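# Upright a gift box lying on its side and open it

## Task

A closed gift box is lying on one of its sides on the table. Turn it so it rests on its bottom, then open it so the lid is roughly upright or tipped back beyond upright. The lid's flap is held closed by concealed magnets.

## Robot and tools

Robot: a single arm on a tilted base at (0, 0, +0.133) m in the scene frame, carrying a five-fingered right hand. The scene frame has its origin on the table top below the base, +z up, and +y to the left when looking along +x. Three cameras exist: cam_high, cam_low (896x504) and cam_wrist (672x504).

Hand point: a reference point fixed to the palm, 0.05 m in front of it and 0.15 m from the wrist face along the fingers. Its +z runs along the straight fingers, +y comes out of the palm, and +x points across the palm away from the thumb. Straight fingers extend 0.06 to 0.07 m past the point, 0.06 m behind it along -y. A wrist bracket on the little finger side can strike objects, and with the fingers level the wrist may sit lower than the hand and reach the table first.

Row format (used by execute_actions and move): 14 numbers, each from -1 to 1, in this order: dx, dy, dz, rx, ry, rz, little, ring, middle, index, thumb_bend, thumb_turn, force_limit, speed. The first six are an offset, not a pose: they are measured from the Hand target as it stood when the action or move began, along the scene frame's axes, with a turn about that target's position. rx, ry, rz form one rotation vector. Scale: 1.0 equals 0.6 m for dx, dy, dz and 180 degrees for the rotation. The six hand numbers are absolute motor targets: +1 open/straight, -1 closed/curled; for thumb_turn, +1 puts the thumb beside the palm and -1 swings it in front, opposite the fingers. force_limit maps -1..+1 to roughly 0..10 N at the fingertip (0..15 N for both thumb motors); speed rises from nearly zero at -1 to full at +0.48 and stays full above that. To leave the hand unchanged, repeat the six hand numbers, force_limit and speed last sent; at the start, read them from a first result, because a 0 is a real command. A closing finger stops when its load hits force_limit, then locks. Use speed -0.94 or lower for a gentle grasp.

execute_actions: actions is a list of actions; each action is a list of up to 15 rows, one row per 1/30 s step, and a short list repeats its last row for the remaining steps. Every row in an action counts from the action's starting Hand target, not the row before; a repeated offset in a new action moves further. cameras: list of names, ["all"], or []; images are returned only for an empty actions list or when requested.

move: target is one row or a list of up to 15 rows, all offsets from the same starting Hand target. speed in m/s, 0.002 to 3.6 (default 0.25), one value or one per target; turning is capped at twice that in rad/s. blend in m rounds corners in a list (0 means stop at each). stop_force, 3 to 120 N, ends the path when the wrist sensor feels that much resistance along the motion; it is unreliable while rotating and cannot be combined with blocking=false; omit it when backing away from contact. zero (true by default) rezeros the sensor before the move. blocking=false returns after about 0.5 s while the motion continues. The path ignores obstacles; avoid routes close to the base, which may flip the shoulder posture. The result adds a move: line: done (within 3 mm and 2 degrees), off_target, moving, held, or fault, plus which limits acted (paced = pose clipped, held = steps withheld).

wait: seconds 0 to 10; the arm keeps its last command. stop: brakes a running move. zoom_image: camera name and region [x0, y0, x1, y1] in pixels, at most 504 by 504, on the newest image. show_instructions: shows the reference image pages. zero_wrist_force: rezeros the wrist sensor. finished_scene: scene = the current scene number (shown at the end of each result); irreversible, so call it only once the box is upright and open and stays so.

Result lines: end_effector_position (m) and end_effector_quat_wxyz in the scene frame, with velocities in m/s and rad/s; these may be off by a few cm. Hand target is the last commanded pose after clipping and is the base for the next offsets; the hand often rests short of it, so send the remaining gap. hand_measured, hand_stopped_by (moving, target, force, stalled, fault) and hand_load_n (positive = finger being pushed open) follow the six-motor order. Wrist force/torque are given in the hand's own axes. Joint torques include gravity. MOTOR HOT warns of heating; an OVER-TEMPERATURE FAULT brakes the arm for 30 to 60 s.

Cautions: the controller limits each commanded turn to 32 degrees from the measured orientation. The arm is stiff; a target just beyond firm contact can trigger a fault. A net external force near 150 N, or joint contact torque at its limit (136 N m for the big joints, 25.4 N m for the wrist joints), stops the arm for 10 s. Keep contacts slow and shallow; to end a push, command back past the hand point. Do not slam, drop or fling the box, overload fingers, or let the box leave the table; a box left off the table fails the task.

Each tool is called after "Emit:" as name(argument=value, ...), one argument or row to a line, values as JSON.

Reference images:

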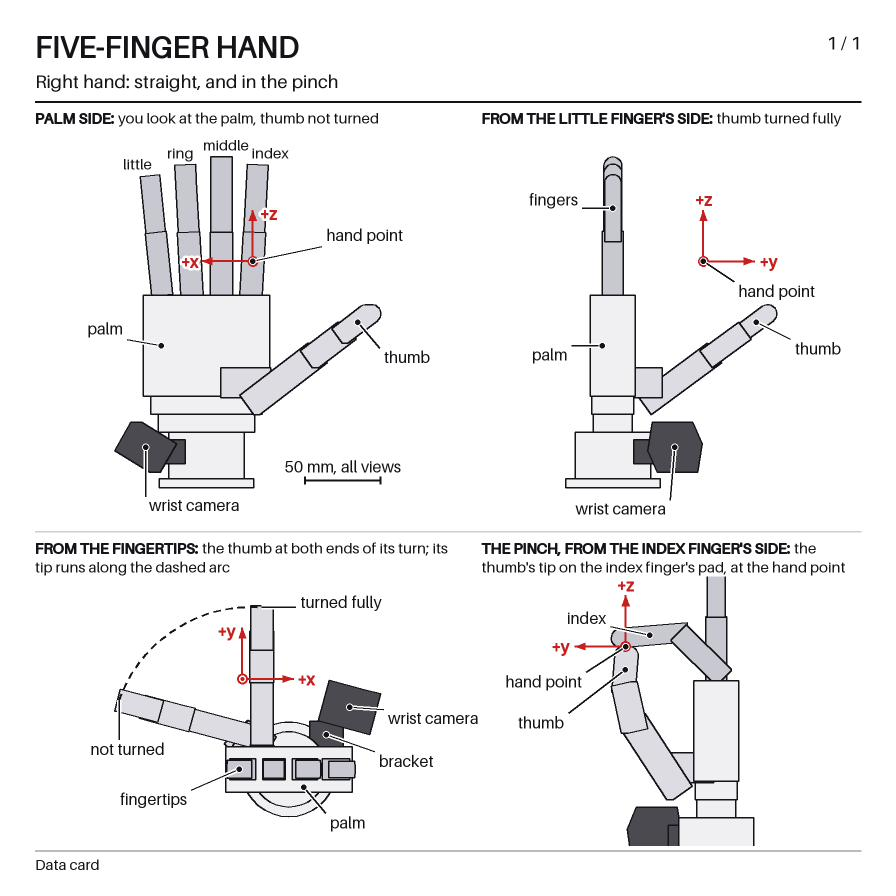

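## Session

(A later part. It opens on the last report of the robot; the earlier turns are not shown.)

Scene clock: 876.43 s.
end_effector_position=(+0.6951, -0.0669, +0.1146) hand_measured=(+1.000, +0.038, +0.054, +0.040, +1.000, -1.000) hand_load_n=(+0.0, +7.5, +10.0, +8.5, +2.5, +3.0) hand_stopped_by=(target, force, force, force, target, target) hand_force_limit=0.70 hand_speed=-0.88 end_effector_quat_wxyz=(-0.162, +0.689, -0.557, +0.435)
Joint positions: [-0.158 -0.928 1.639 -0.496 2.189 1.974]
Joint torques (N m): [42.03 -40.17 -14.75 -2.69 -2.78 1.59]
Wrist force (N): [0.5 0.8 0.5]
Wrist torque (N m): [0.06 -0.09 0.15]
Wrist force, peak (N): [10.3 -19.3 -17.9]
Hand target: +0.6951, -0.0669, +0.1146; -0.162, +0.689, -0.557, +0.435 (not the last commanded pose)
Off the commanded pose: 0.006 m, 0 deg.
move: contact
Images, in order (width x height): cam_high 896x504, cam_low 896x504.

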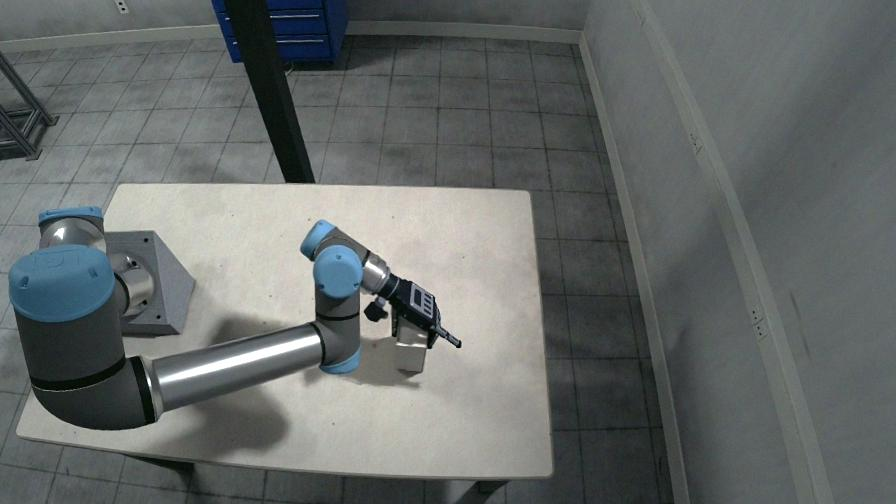

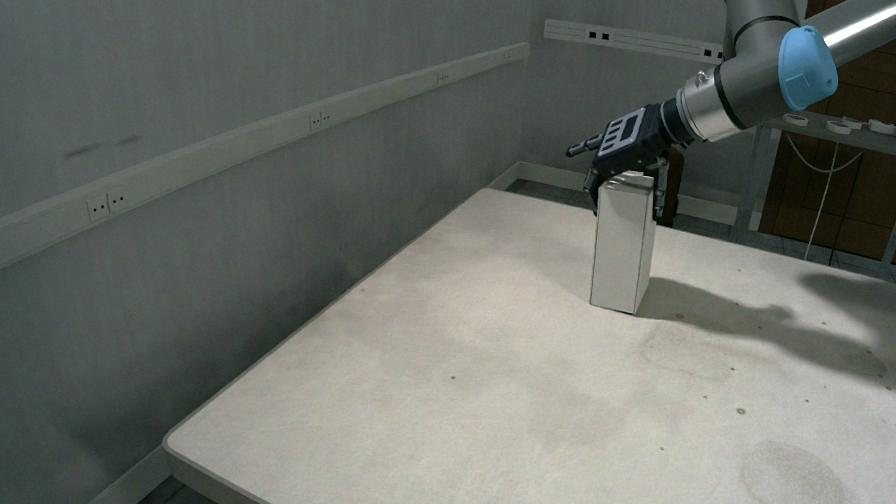

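Emit:
move(
  target=[0, 0, 0, 0, 0, 0, 1, 1, 1, 1, 1, -1, 0.7, -0.4],
  speed=0.04,
)

Emit:
move(
  target=[0, 0, 0.22, 0, 0, 0, 1, 1, 1, 1, 1, -1, 0.7, -0.4],
  speed=0.15,
  cameras=["all"],
)

Scene clock: 898.93 s.
end_effector_position=(+0.6951, -0.0669, +0.1147) hand_measured=(+1.000, +1.000, +1.000, +1.000, +1.000, -1.000) hand_load_n=(+0.0, +0.0, +0.0, +0.0, +0.0, +0.0) hand_stopped_by=(target, target, target, target, target, target) hand_force_limit=0.70 hand_speed=-0.40 end_effector_quat_wxyz=(-0.162, +0.689, -0.557, +0.435)
Joint positions: [-0.158 -0.928 1.639 -0.496 2.189 1.974]
Joint torques (N m): [34.16 -33.86 -10.27 -1.79 -1.22 1.33]
Wrist force (N): [0.6 0.1 -0.3]
Wrist torque (N m): [0.04 -0.05 0.13]
Wrist force, peak (N): [0.2 1.2 0.5]
Hand target: +0.6951, -0.0669, +0.1146; -0.162, +0.689, -0.557, +0.435
Off the commanded pose: 0.000 m, 0 deg.
move: done

Scene clock: 900.30 s.
end_effector_position=(+0.6951, -0.0669, +0.2466) hand_measured=(+1.000, +1.000, +1.000, +1.000, +1.000, -1.000) hand_load_n=(+0.0, +0.0, +0.0, +0.0, +0.0, +0.0) hand_stopped_by=(target, target, target, target, target, target) hand_force_limit=0.70 hand_speed=-0.40 end_effector_quat_wxyz=(-0.162, +0.689, -0.557, +0.435)
Joint positions: [0.019 -0.987 1.465 -0.229 2.361 2.027]
Joint torques (N m): [34.39 -19.38 -11.4 -1.78 -1.62 -1.43]
Wrist force (N): [0.6 -0.1 -0.5]
Wrist torque (N m): [0.05 -0.01 0.07]
Wrist force, peak (N): [1.4 -1.1 -0.9]
Hand target: +0.6951, -0.0669, +0.2466; -0.162, +0.689, -0.557, +0.435
Off the commanded pose: 0.000 m, 0 deg.
move: done

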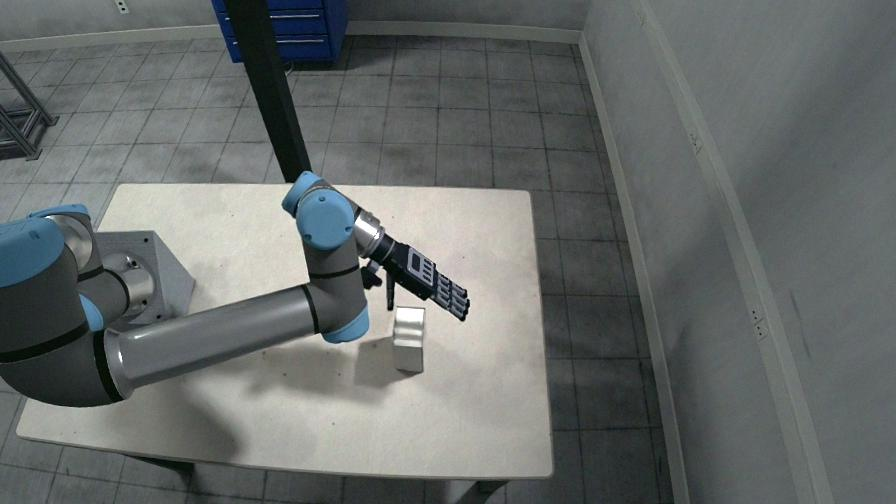

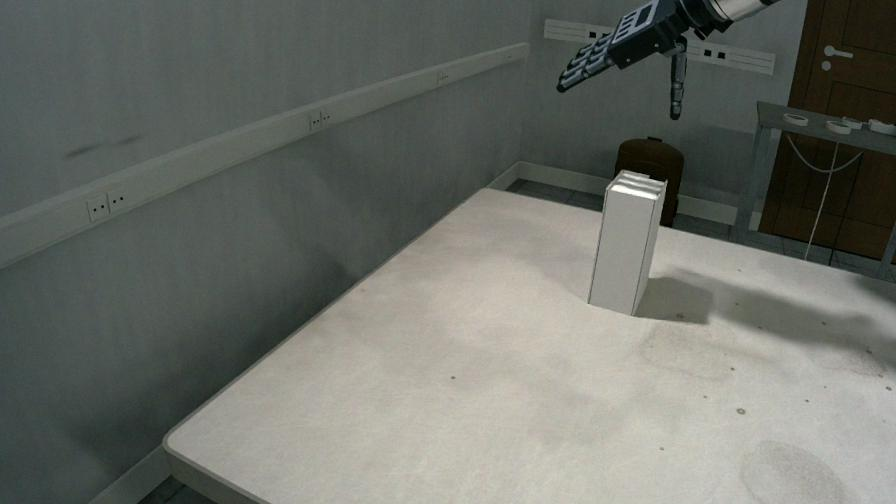

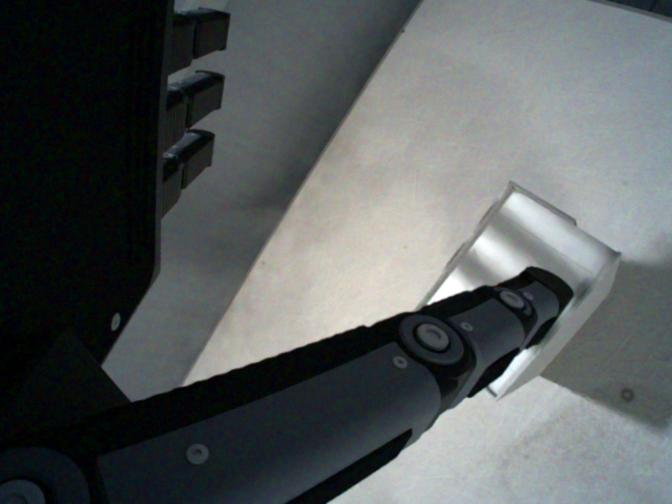

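Emit:
zoom_image(
  camera="cam_high",
  region=[340, 270, 480, 400],
)

Emit:
zoom_image(
  camera="cam_low",
  region=[560, 150, 700, 330],
)

Scaled by 3.600 from the camera's 896x504 image, which has a finer 1280x720 frame.

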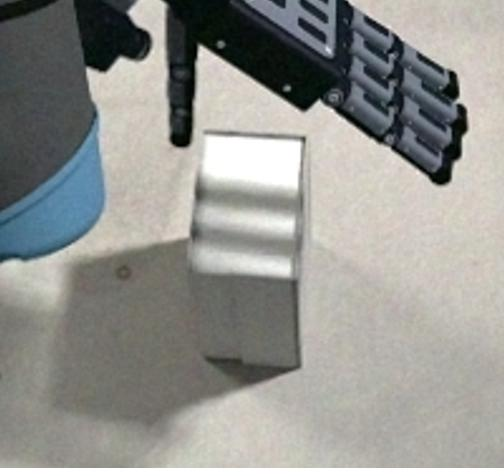

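Scaled by 2.800 from the camera's 896x504 image, which has a finer 1280x720 frame.

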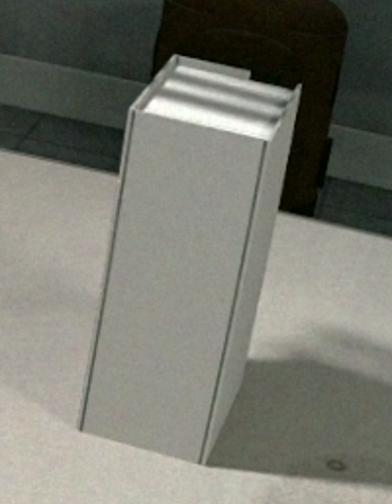

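Emit:
move(
  target=[
    [-0.012, -0.028, 0.15, -0.1994, 0.0912, 0.4162, 1, 1, 1, 1, 1, -1, 0.7, -0.4],
    [-0.025, -0.055, 0.04, -0.3988, 0.1825, 0.8324, 1, 1, 1, 1, 1, -1, 0.7, -0.4],
  ],
  speed=0.4,
  blend=[0.03, 0],
  cameras=["all"],
)

Emit:
zoom_image(
  camera="cam_low",
  region=[540, 60, 780, 330],
)

Scene clock: 916.93 s.
end_effector_position=(+0.6801, -0.0998, +0.2706) hand_measured=(+1.000, +1.000, +1.000, +1.000, +1.000, -1.000) hand_load_n=(+0.0, +0.0, +0.0, +0.0, -0.5, +0.0) hand_stopped_by=(target, target, target, target, target, target) hand_force_limit=0.70 hand_speed=-0.40 end_effector_quat_wxyz=(+0.000, +0.707, +0.707, +0.000)
Joint positions: [0.022 -0.593 0.787 1.513 2.377 0.235]
Joint torques (N m): [40 -44.86 -16.81 -0.66 -0.68 -0.41]
Wrist force (N): [0.8 0.0 0.2]
Wrist torque (N m): [-0.07 -0.14 -0.03]
Wrist force, peak (N): [1.3 -0.4 -0.8]
Hand target: +0.6801, -0.0999, +0.2706; +0.000, +0.707, +0.707, +0.000
Off the commanded pose: 0.000 m, 0 deg.
move: done

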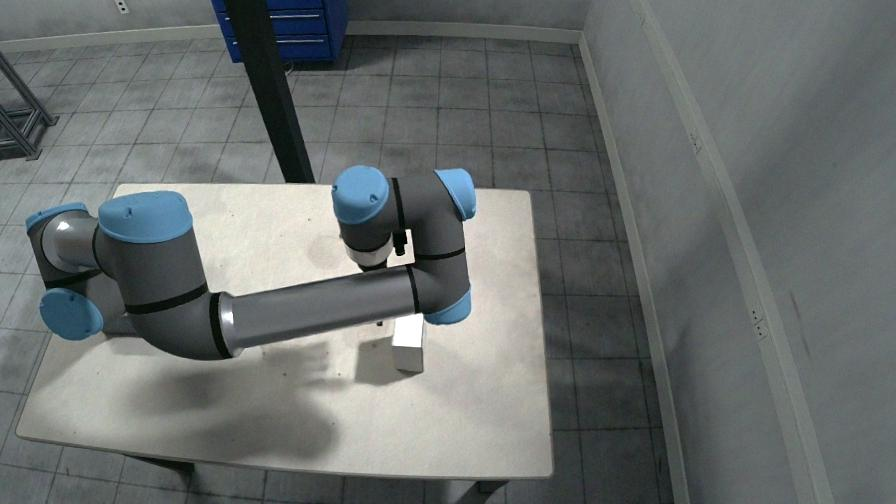

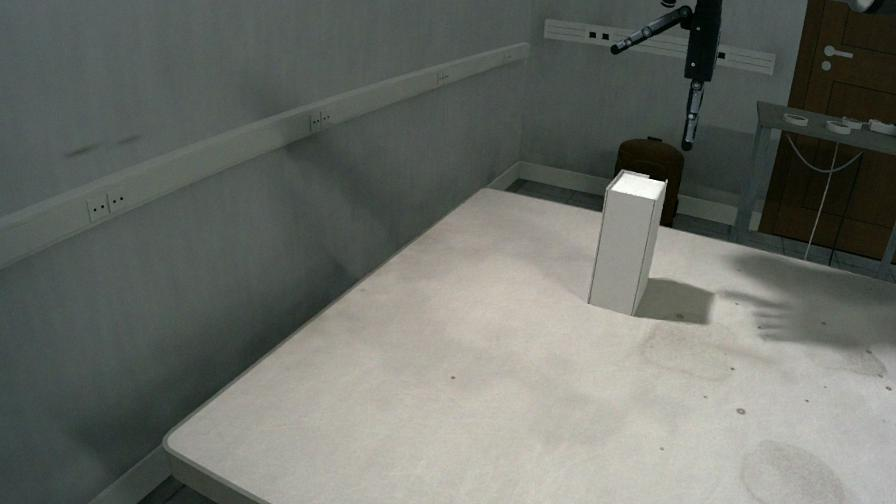

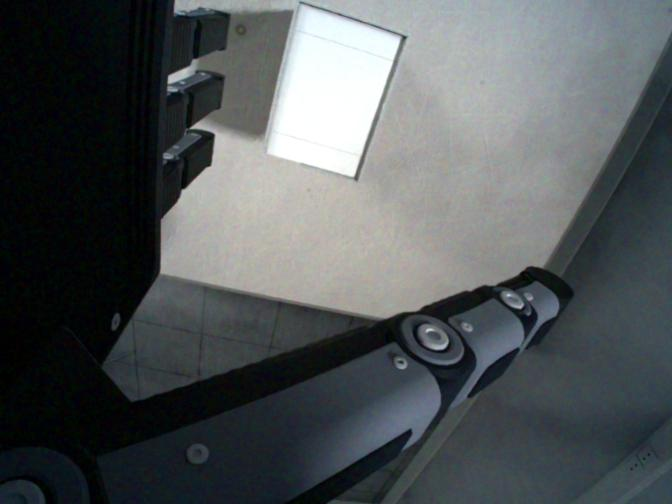

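Scaled by 1.867 from the camera's 896x504 image, which has a finer 1280x720 frame.

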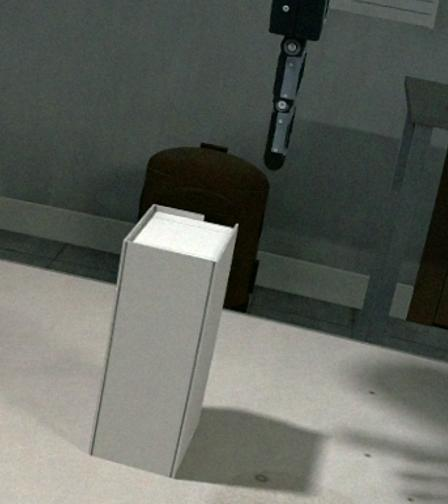

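Emit:
move(
  target=[
    [0, 0, -0.225, 0, 0, 0, 1, 1, 1, 1, 1, -1, 0.7, -0.4],
    [0.02, 0, -0.235, 0, 0, 0, 1, 1, 1, 1, 1, -1, 0.7, -0.4],
    [0.02, 0, -0.253, 0, 0, 0, 1, 1, 1, 1, 1, -1, 0.7, -0.4],
  ],
  speed=0.08,
  stop_force=4,
  blend=[0.005, 0.004, 0],
  cameras=["all"],
)

Emit:
zoom_image(
  camera="cam_low",
  region=[540, 80, 780, 330],
)

Scene clock: 937.60 s.
end_effector_position=(+0.6923, -0.1003, +0.1226) hand_measured=(+1.000, +1.000, +1.000, +1.000, +1.000, -1.000) hand_load_n=(+0.0, +0.0, +0.0, +0.0, +0.0, +0.0) hand_stopped_by=(target, target, target, target, target, target) hand_force_limit=0.70 hand_speed=-0.40 end_effector_quat_wxyz=(+0.000, +0.707, +0.708, +0.000)
Joint positions: [-0.151 -0.563 0.949 1.141 2.384 -0.015]
Joint torques (N m): [42.51 -38.87 -7.7 0.94 -0.33 -0.2]
Wrist force (N): [0.5 -0.1 -0.3]
Wrist torque (N m): [-0.03 -0.10 -0.05]
Wrist force, peak (N): [2.3 -8.9 -111.2]
Hand target: +0.6923, -0.1003, +0.1226; +0.000, +0.707, +0.708, +0.000 (not the last commanded pose)
Off the commanded pose: 0.004 m, 0 deg.
FORCE FAULT: contact force on the arm reached its limit, and the arm stopped for 10 seconds. The contact can be on any part of the arm, not only on its tool. That time counts as 20 of the actions that you can send in this scene. The arm's remaining commands of this call were not run. During the stop the arm's controller moved it back a little. The arm's target is now where it stood when the stop ended, not its last command. The arm accepts commands again.
move: fault (stop_force had ended the path); path passed 2 of 3 targets

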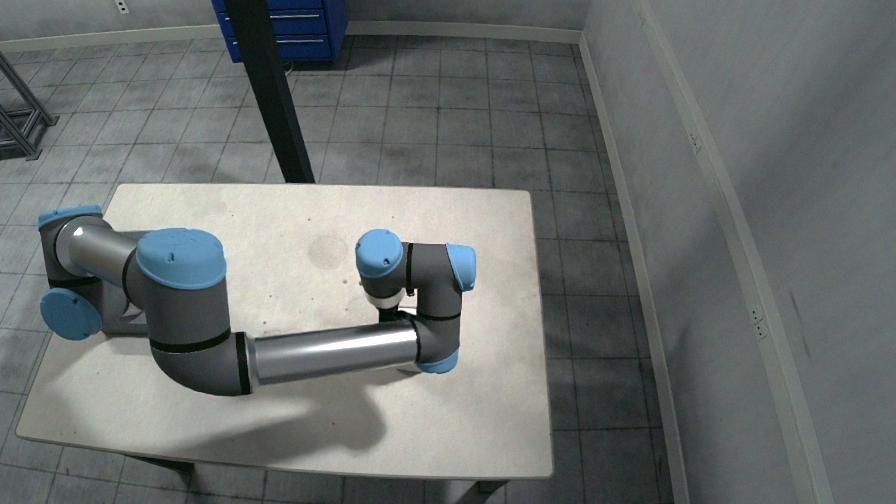

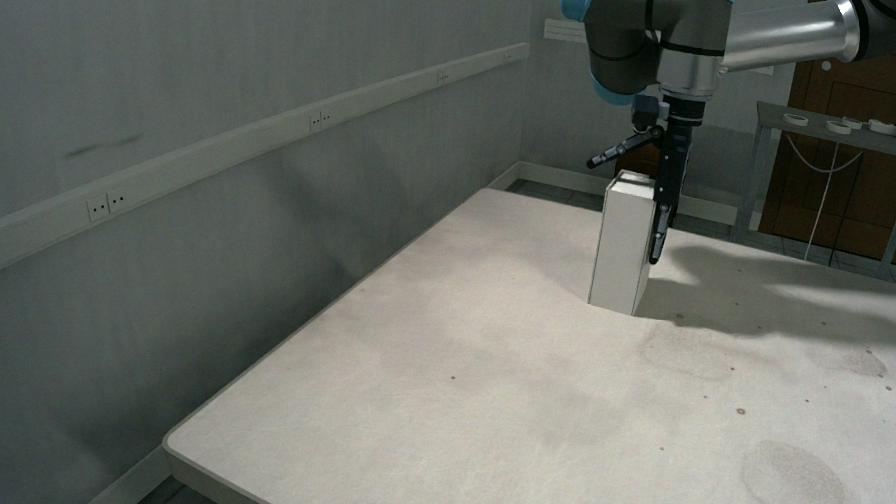

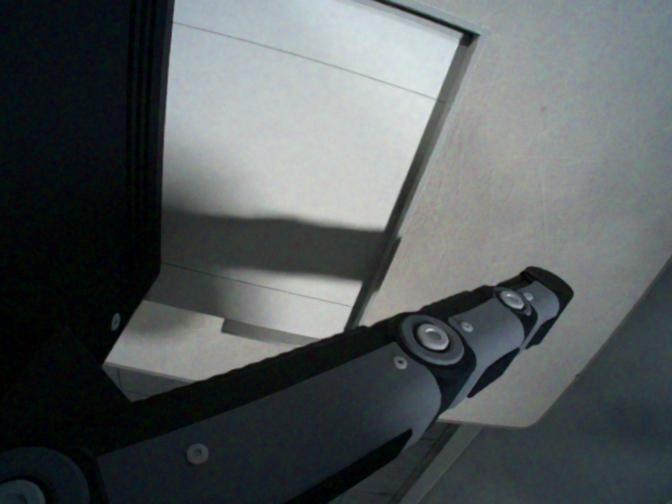

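Scaled by 2.016 from the camera's 896x504 image, which has a finer 1280x720 frame.

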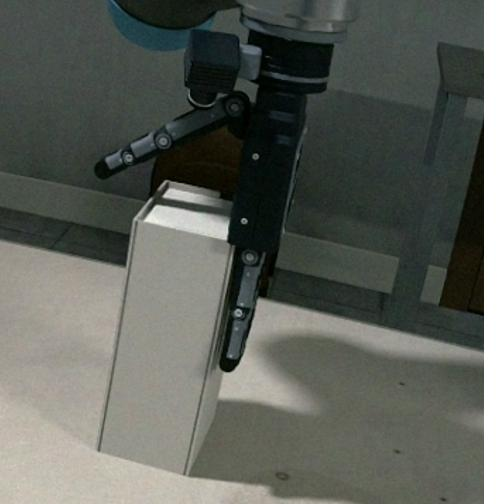

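Emit:
move(
  target=[
    [0, 0, 0.04, 0, 0, 0, 1, 1, 1, 1, 1, -1, 0.7, -0.4],
    [-0.025, 0, 0.04, 0, 0, 0, 1, 1, 1, 1, 1, -1, 0.7, -0.4],
  ],
  speed=0.06,
  cameras=["all"],
)

Emit:
zoom_image(
  camera="cam_low",
  region=[540, 80, 780, 330],
)

Emit:
zoom_image(
  camera="cam_wrist",
  region=[100, 0, 600, 440],
)

Scene clock: 947.37 s.
end_effector_position=(+0.6773, -0.1004, +0.1467) hand_measured=(+1.000, +1.000, +1.000, +1.000, +1.000, -1.000) hand_load_n=(+0.0, +0.0, +0.0, +0.0, +0.0, +0.0) hand_stopped_by=(target, target, target, target, target, target) hand_force_limit=0.70 hand_speed=-0.40 end_effector_quat_wxyz=(+0.000, +0.707, +0.708, +0.000)
Joint positions: [-0.122 -0.608 1.001 1.163 2.385 0.026]
Joint torques (N m): [49.32 -31.95 -4.16 3.91 -0.01 -1.33]
Wrist force (N): [0.7 -0.1 -0.1]
Wrist torque (N m): [-0.03 -0.14 0.01]
Wrist force, peak (N): [0.8 -0.9 -0.4]
Hand target: +0.6773, -0.1003, +0.1466; +0.000, +0.707, +0.708, +0.000
Off the commanded pose: 0.000 m, 0 deg.
move: done

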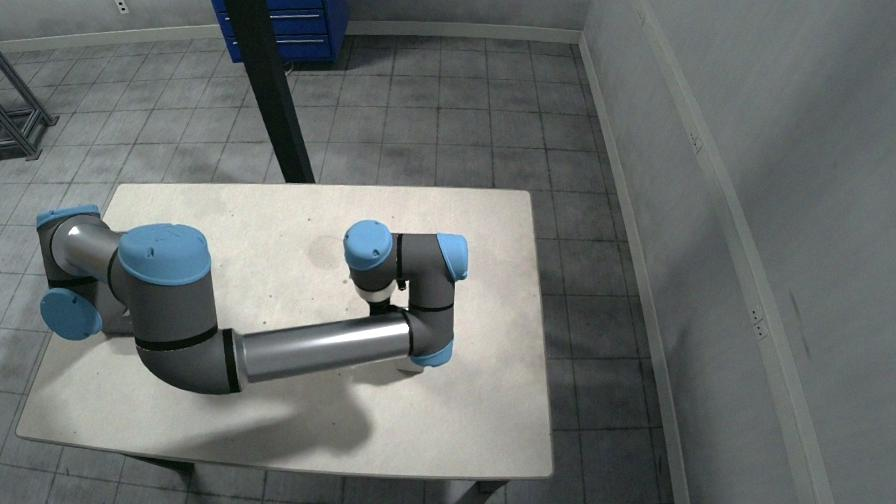

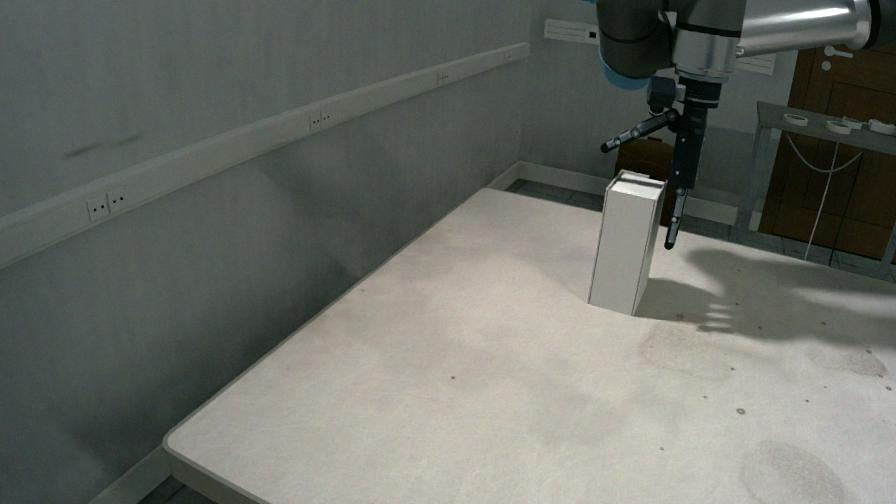

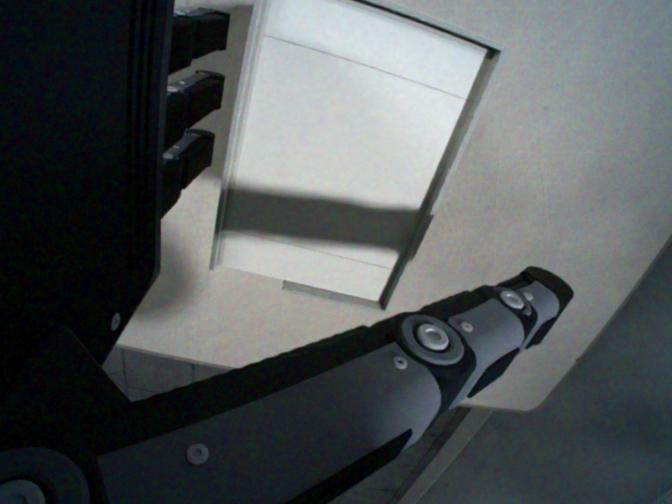

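Scaled by 2.016 from the camera's 896x504 image, which has a finer 1280x720 frame.

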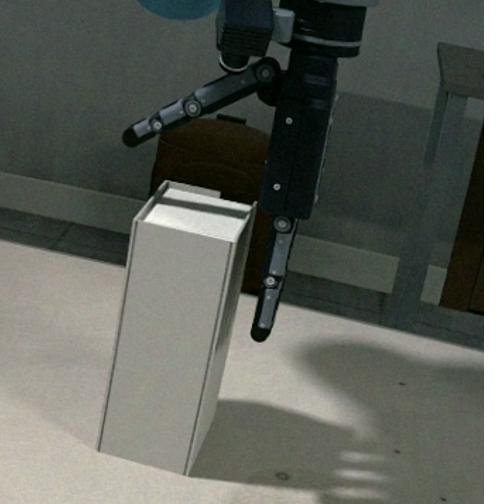

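Scaled by 1.008 from the camera's 672x504 image, which has a finer 960x720 frame.

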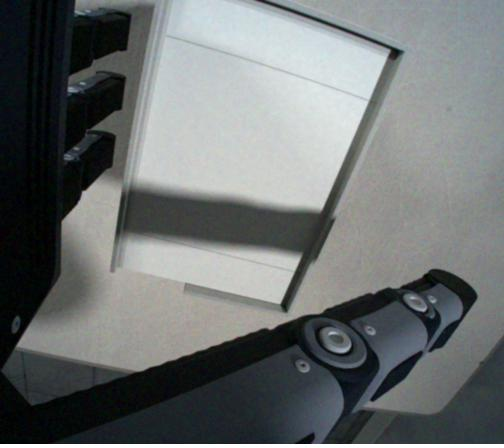

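Emit:
move(
  target=[0.0, 0, -0.045, 0, 0, 0, 1, 1, 1, 1, 1, -1, 0.7, -0.4],
  speed=0.03,
  stop_force=4,
)

Emit:
move(
  target=[0.008, 0, 0, 0, 0, 0, 1, 1, 1, 1, 0.2, -1, -0.4, -0.6],
  speed=0.02,
  cameras=["all"],
)

Emit:
zoom_image(
  camera="cam_low",
  region=[540, 80, 780, 330],
)

Scene clock: 954.67 s.
end_effector_position=(+0.6773, -0.1003, +0.1196) hand_measured=(+1.000, +1.000, +1.000, +1.000, +1.000, -1.000) hand_load_n=(+0.0, +0.0, +0.0, +0.0, +0.0, +0.0) hand_stopped_by=(target, target, target, target, target, target) hand_force_limit=0.70 hand_speed=-0.40 end_effector_quat_wxyz=(+0.000, +0.707, +0.708, +0.000)
Joint positions: [-0.155 -0.601 1.03 1.094 2.384 -0.021]
Joint torques (N m): [48.95 -46.41 -14.93 4.04 -0.87 1.69]
Wrist force (N): [0.5 -0.1 0.0]
Wrist torque (N m): [-0.07 -0.10 0.01]
Wrist force, peak (N): [1.0 -0.1 -0.1]
Hand target: +0.6773, -0.1003, +0.1196; +0.000, +0.707, +0.708, +0.000
Off the commanded pose: 0.000 m, 0 deg.
move: done

Scene clock: 955.63 s.
end_effector_position=(+0.6821, -0.1002, +0.1196) hand_measured=(+1.000, +1.000, +1.000, +1.000, +0.606, -1.000) hand_load_n=(+0.0, +0.0, +0.0, +0.0, +4.5, -0.5) hand_stopped_by=(target, target, target, target, force, target) hand_force_limit=-0.40 hand_speed=-0.60 end_effector_quat_wxyz=(+0.000, +0.707, +0.708, +0.000)
Joint positions: [-0.154 -0.589 1.005 1.106 2.384 -0.021]
Joint torques (N m): [45.91 -46.18 -1.07 -0.8 0.21 1.53]
Wrist force (N): [1.0 0.6 -2.9]
Wrist torque (N m): [-0.13 -0.06 0.03]
Wrist force, peak (N): [1.1 0.6 -4.4]
Hand target: +0.6821, -0.1003, +0.1196; +0.000, +0.707, +0.708, +0.000
Off the commanded pose: 0.000 m, 0 deg.
move: done

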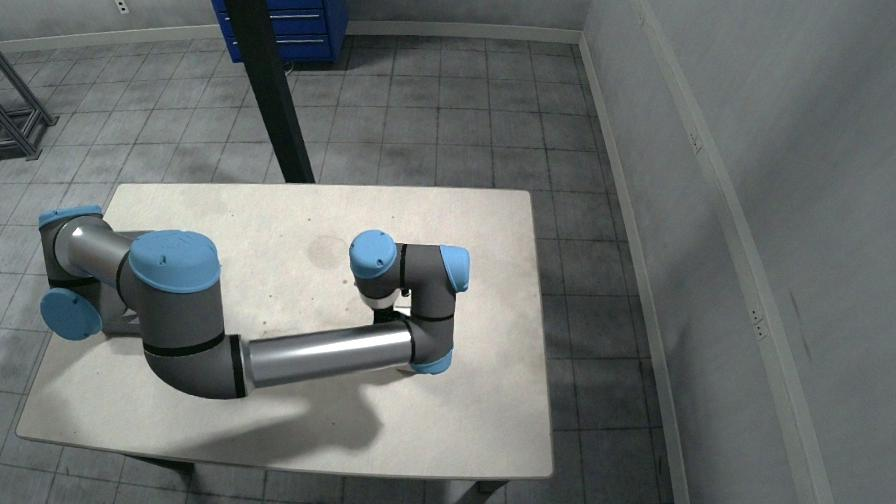

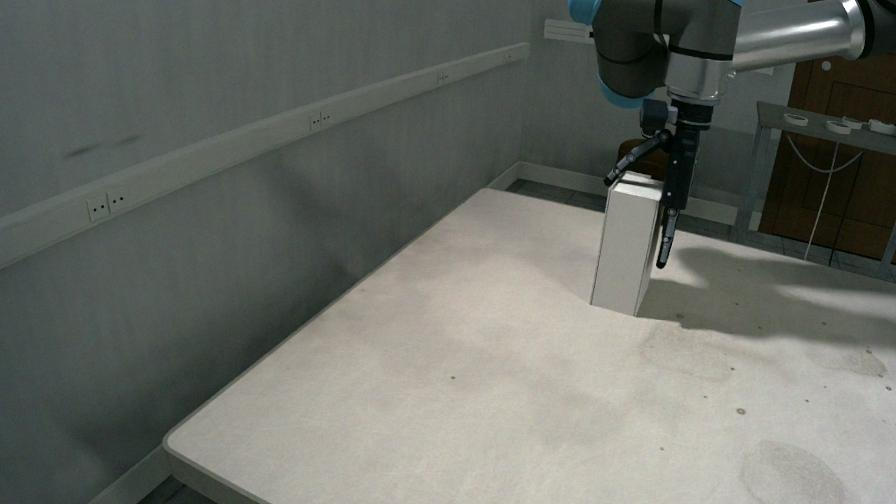

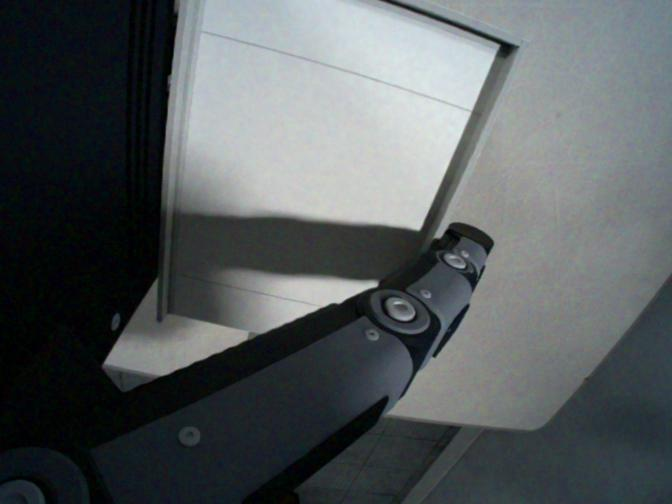

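Scaled by 2.016 from the camera's 896x504 image, which has a finer 1280x720 frame.

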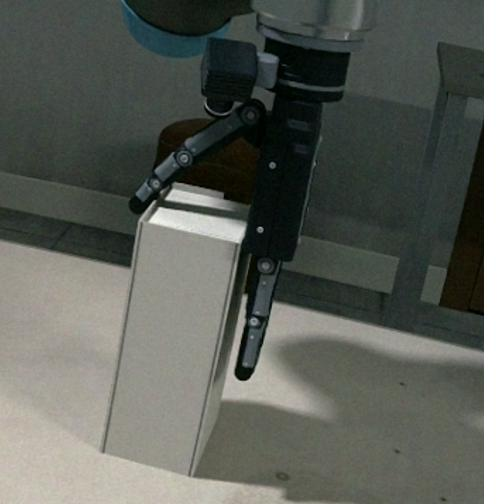

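Emit:
move(
  target=[
    [-0.045, 0, 0.0183, 0, -0.0694, 0, 1, 1, 1, 1, 0.2, -1, -0.4, -0.6],
    [-0.0915, 0, 0.0197, 0, -0.1389, 0, 1, 1, 1, 1, 0.2, -1, -0.4, -0.6],
  ],
  speed=0.06,
  blend=[0.01, 0],
  cameras=["all"],
)

Emit:
zoom_image(
  camera="cam_low",
  region=[540, 80, 780, 330],
)

Scene clock: 973.67 s.
end_effector_position=(+0.6272, -0.1004, +0.1315) hand_measured=(+1.000, +1.000, +1.000, +1.000, +0.604, -1.000) hand_load_n=(+0.0, +0.0, +0.0, +0.0, +0.0, +0.0) hand_stopped_by=(target, target, target, target, force, target) hand_force_limit=-0.40 hand_speed=-0.60 end_effector_quat_wxyz=(+0.153, +0.690, +0.691, +0.153)
Joint positions: [-0.218 -1.001 1.703 0.187 2.243 -0.502]
Joint torques (N m): [39.11 -20.76 -9.18 2.38 0.96 1.32]
Wrist force (N): [1.0 0.3 0.0]
Wrist torque (N m): [-0.02 -0.17 -0.10]
Wrist force, peak (N): [1.1 0.7 -4.0]
Hand target: +0.6272, -0.1003, +0.1315; +0.153, +0.690, +0.691, +0.153
Off the commanded pose: 0.000 m, 0 deg.
move: done

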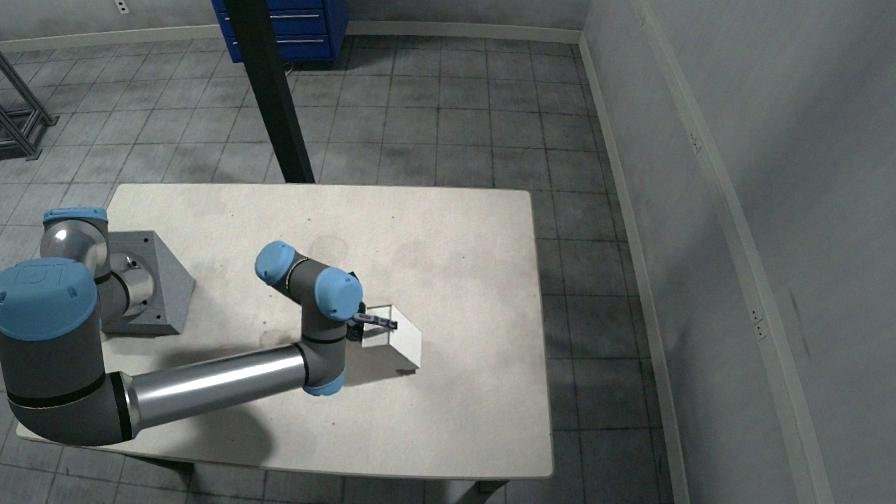

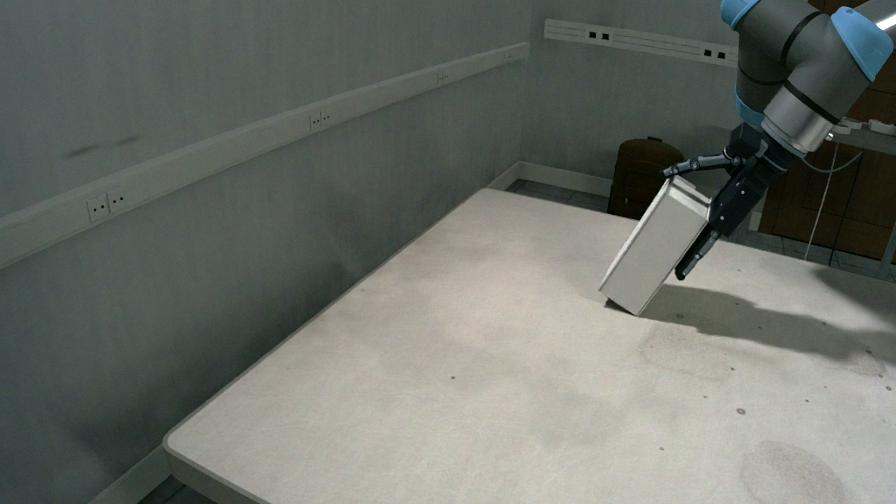

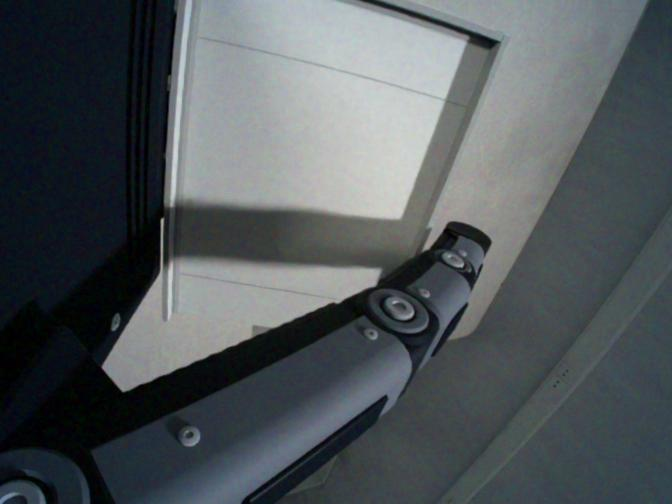

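Scaled by 2.016 from the camera's 896x504 image, which has a finer 1280x720 frame.

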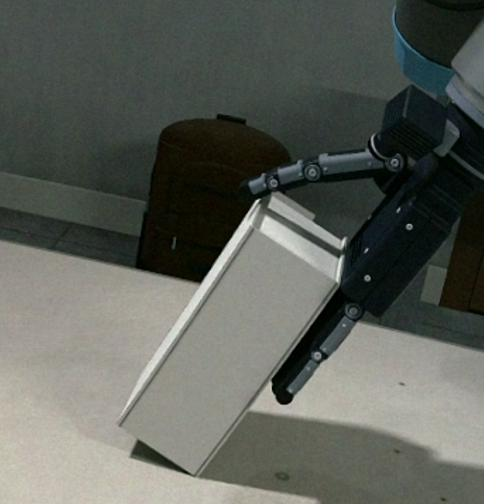

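Emit:
move(
  target=[
    [-0.002, 0, 0.002, 0, 0, 0, 1, 1, 1, 1, 1, -1, -0.4, -0.3],
    [-0.0538, 0, 0.1035, 0, 0, 0, 1, 1, 1, 1, 1, -1, -0.4, -0.3],
    [-0.1708, 0, 0.059, 0, -0.1111, 0, 1, 1, 1, 1, 1, -1, -0.4, -0.3],
  ],
  speed=0.06,
  blend=[0, 0.02, 0],
  cameras=["all"],
)

Emit:
zoom_image(
  camera="cam_low",
  region=[540, 80, 780, 330],
)

Scene clock: 1008.80 s.
end_effector_position=(+0.5247, -0.1004, +0.1669) hand_measured=(+1.000, +1.000, +1.000, +1.000, +1.000, -1.000) hand_load_n=(+0.0, +0.0, +0.0, +0.0, +0.0, +0.0) hand_stopped_by=(target, target, target, target, target, target) hand_force_limit=-0.40 hand_speed=-0.30 end_effector_quat_wxyz=(+0.271, +0.653, +0.654, +0.270)
Joint positions: [-0.342 -1.352 2.279 -0.41 1.939 -0.759]
Joint torques (N m): [24.88 -11.08 -6.26 2.32 0 1.52]
Wrist force (N): [1.1 -0.1 0.0]
Wrist torque (N m): [0.02 -0.13 -0.10]
Wrist force, peak (N): [1.5 0.1 -0.5]
Hand target: +0.5247, -0.1003, +0.1669; +0.271, +0.653, +0.654, +0.270
Off the commanded pose: 0.000 m, 0 deg.
move: done

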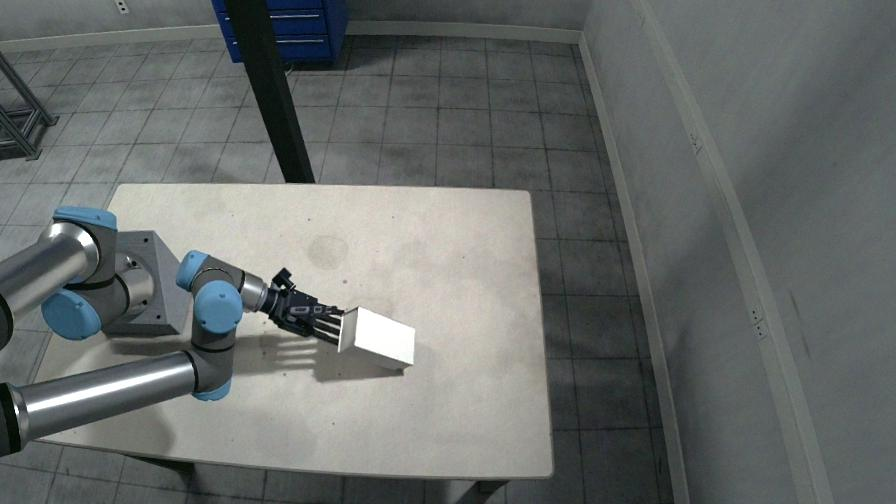

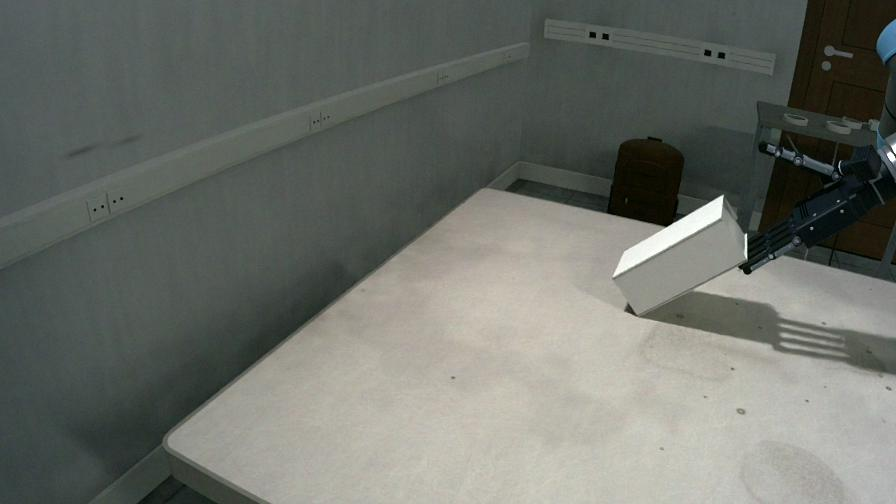

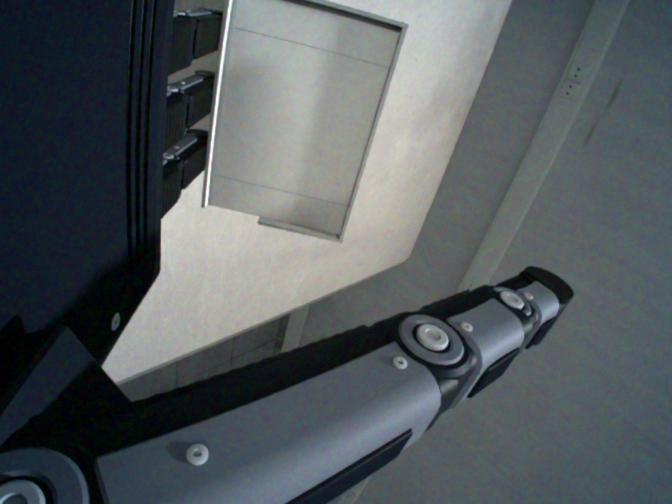

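Scaled by 2.016 from the camera's 896x504 image, which has a finer 1280x720 frame.

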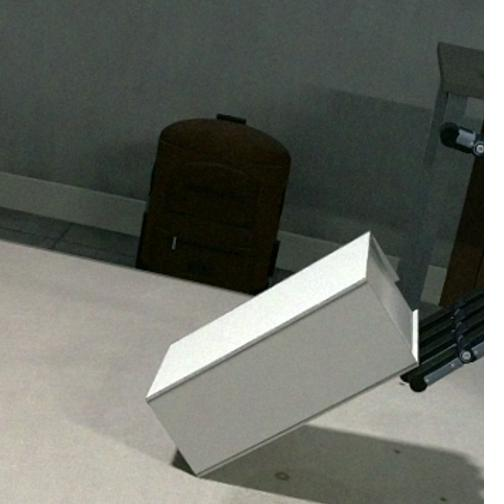

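Emit:
move(
  target=[
    [-0.0473, 0, -0.064, 0, -0.0278, 0, 1, 1, 1, 1, 1, -1, -0.4, -0.3],
    [-0.064, 0, -0.105, 0, -0.0278, 0, 1, 1, 1, 1, 1, -1, -0.4, -0.3],
  ],
  speed=0.05,
  blend=[0.01, 0],
  cameras=["all"],
)

Emit:
zoom_image(
  camera="cam_low",
  region=[580, 180, 820, 350],
)

Scene clock: 1018.87 s.
end_effector_position=(+0.4863, -0.1002, +0.1038) hand_measured=(+1.000, +1.000, +1.000, +1.000, +1.000, -1.000) hand_load_n=(+0.0, +0.0, +0.0, +0.0, +0.0, +0.0) hand_stopped_by=(target, target, target, target, target, target) hand_force_limit=-0.40 hand_speed=-0.30 end_effector_quat_wxyz=(+0.299, +0.641, +0.641, +0.298)
Joint positions: [-0.638 -1.31 2.499 -0.761 1.61 -0.908]
Joint torques (N m): [25.76 -29.14 -3.31 3.13 0.44 1.42]
Wrist force (N): [1.2 0.4 -0.7]
Wrist torque (N m): [0.09 -0.11 -0.11]
Wrist force, peak (N): [1.1 0.5 -0.9]
Hand target: +0.4863, -0.1003, +0.1039; +0.299, +0.641, +0.641, +0.298
Off the commanded pose: 0.000 m, 0 deg.
move: done

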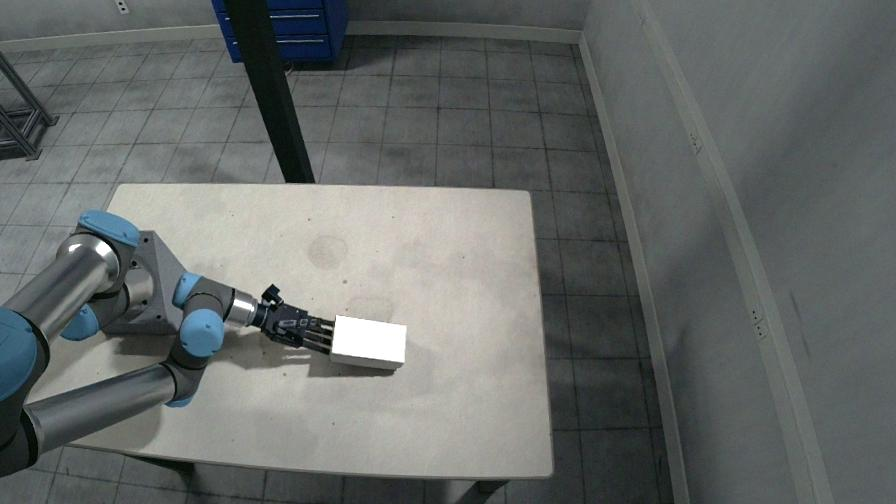

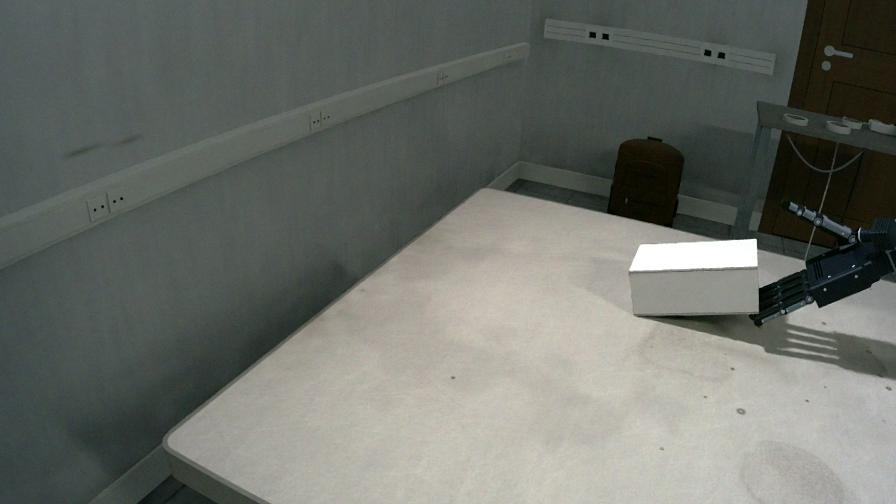

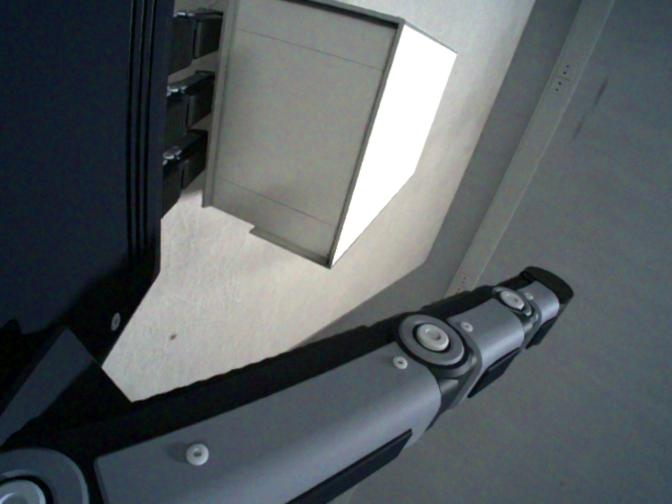

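Scaled by 2.100 from the camera's 896x504 image, which has a finer 1280x720 frame.

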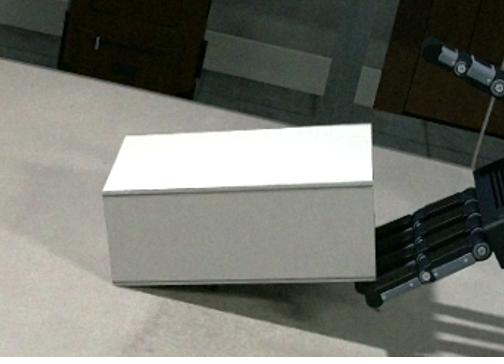

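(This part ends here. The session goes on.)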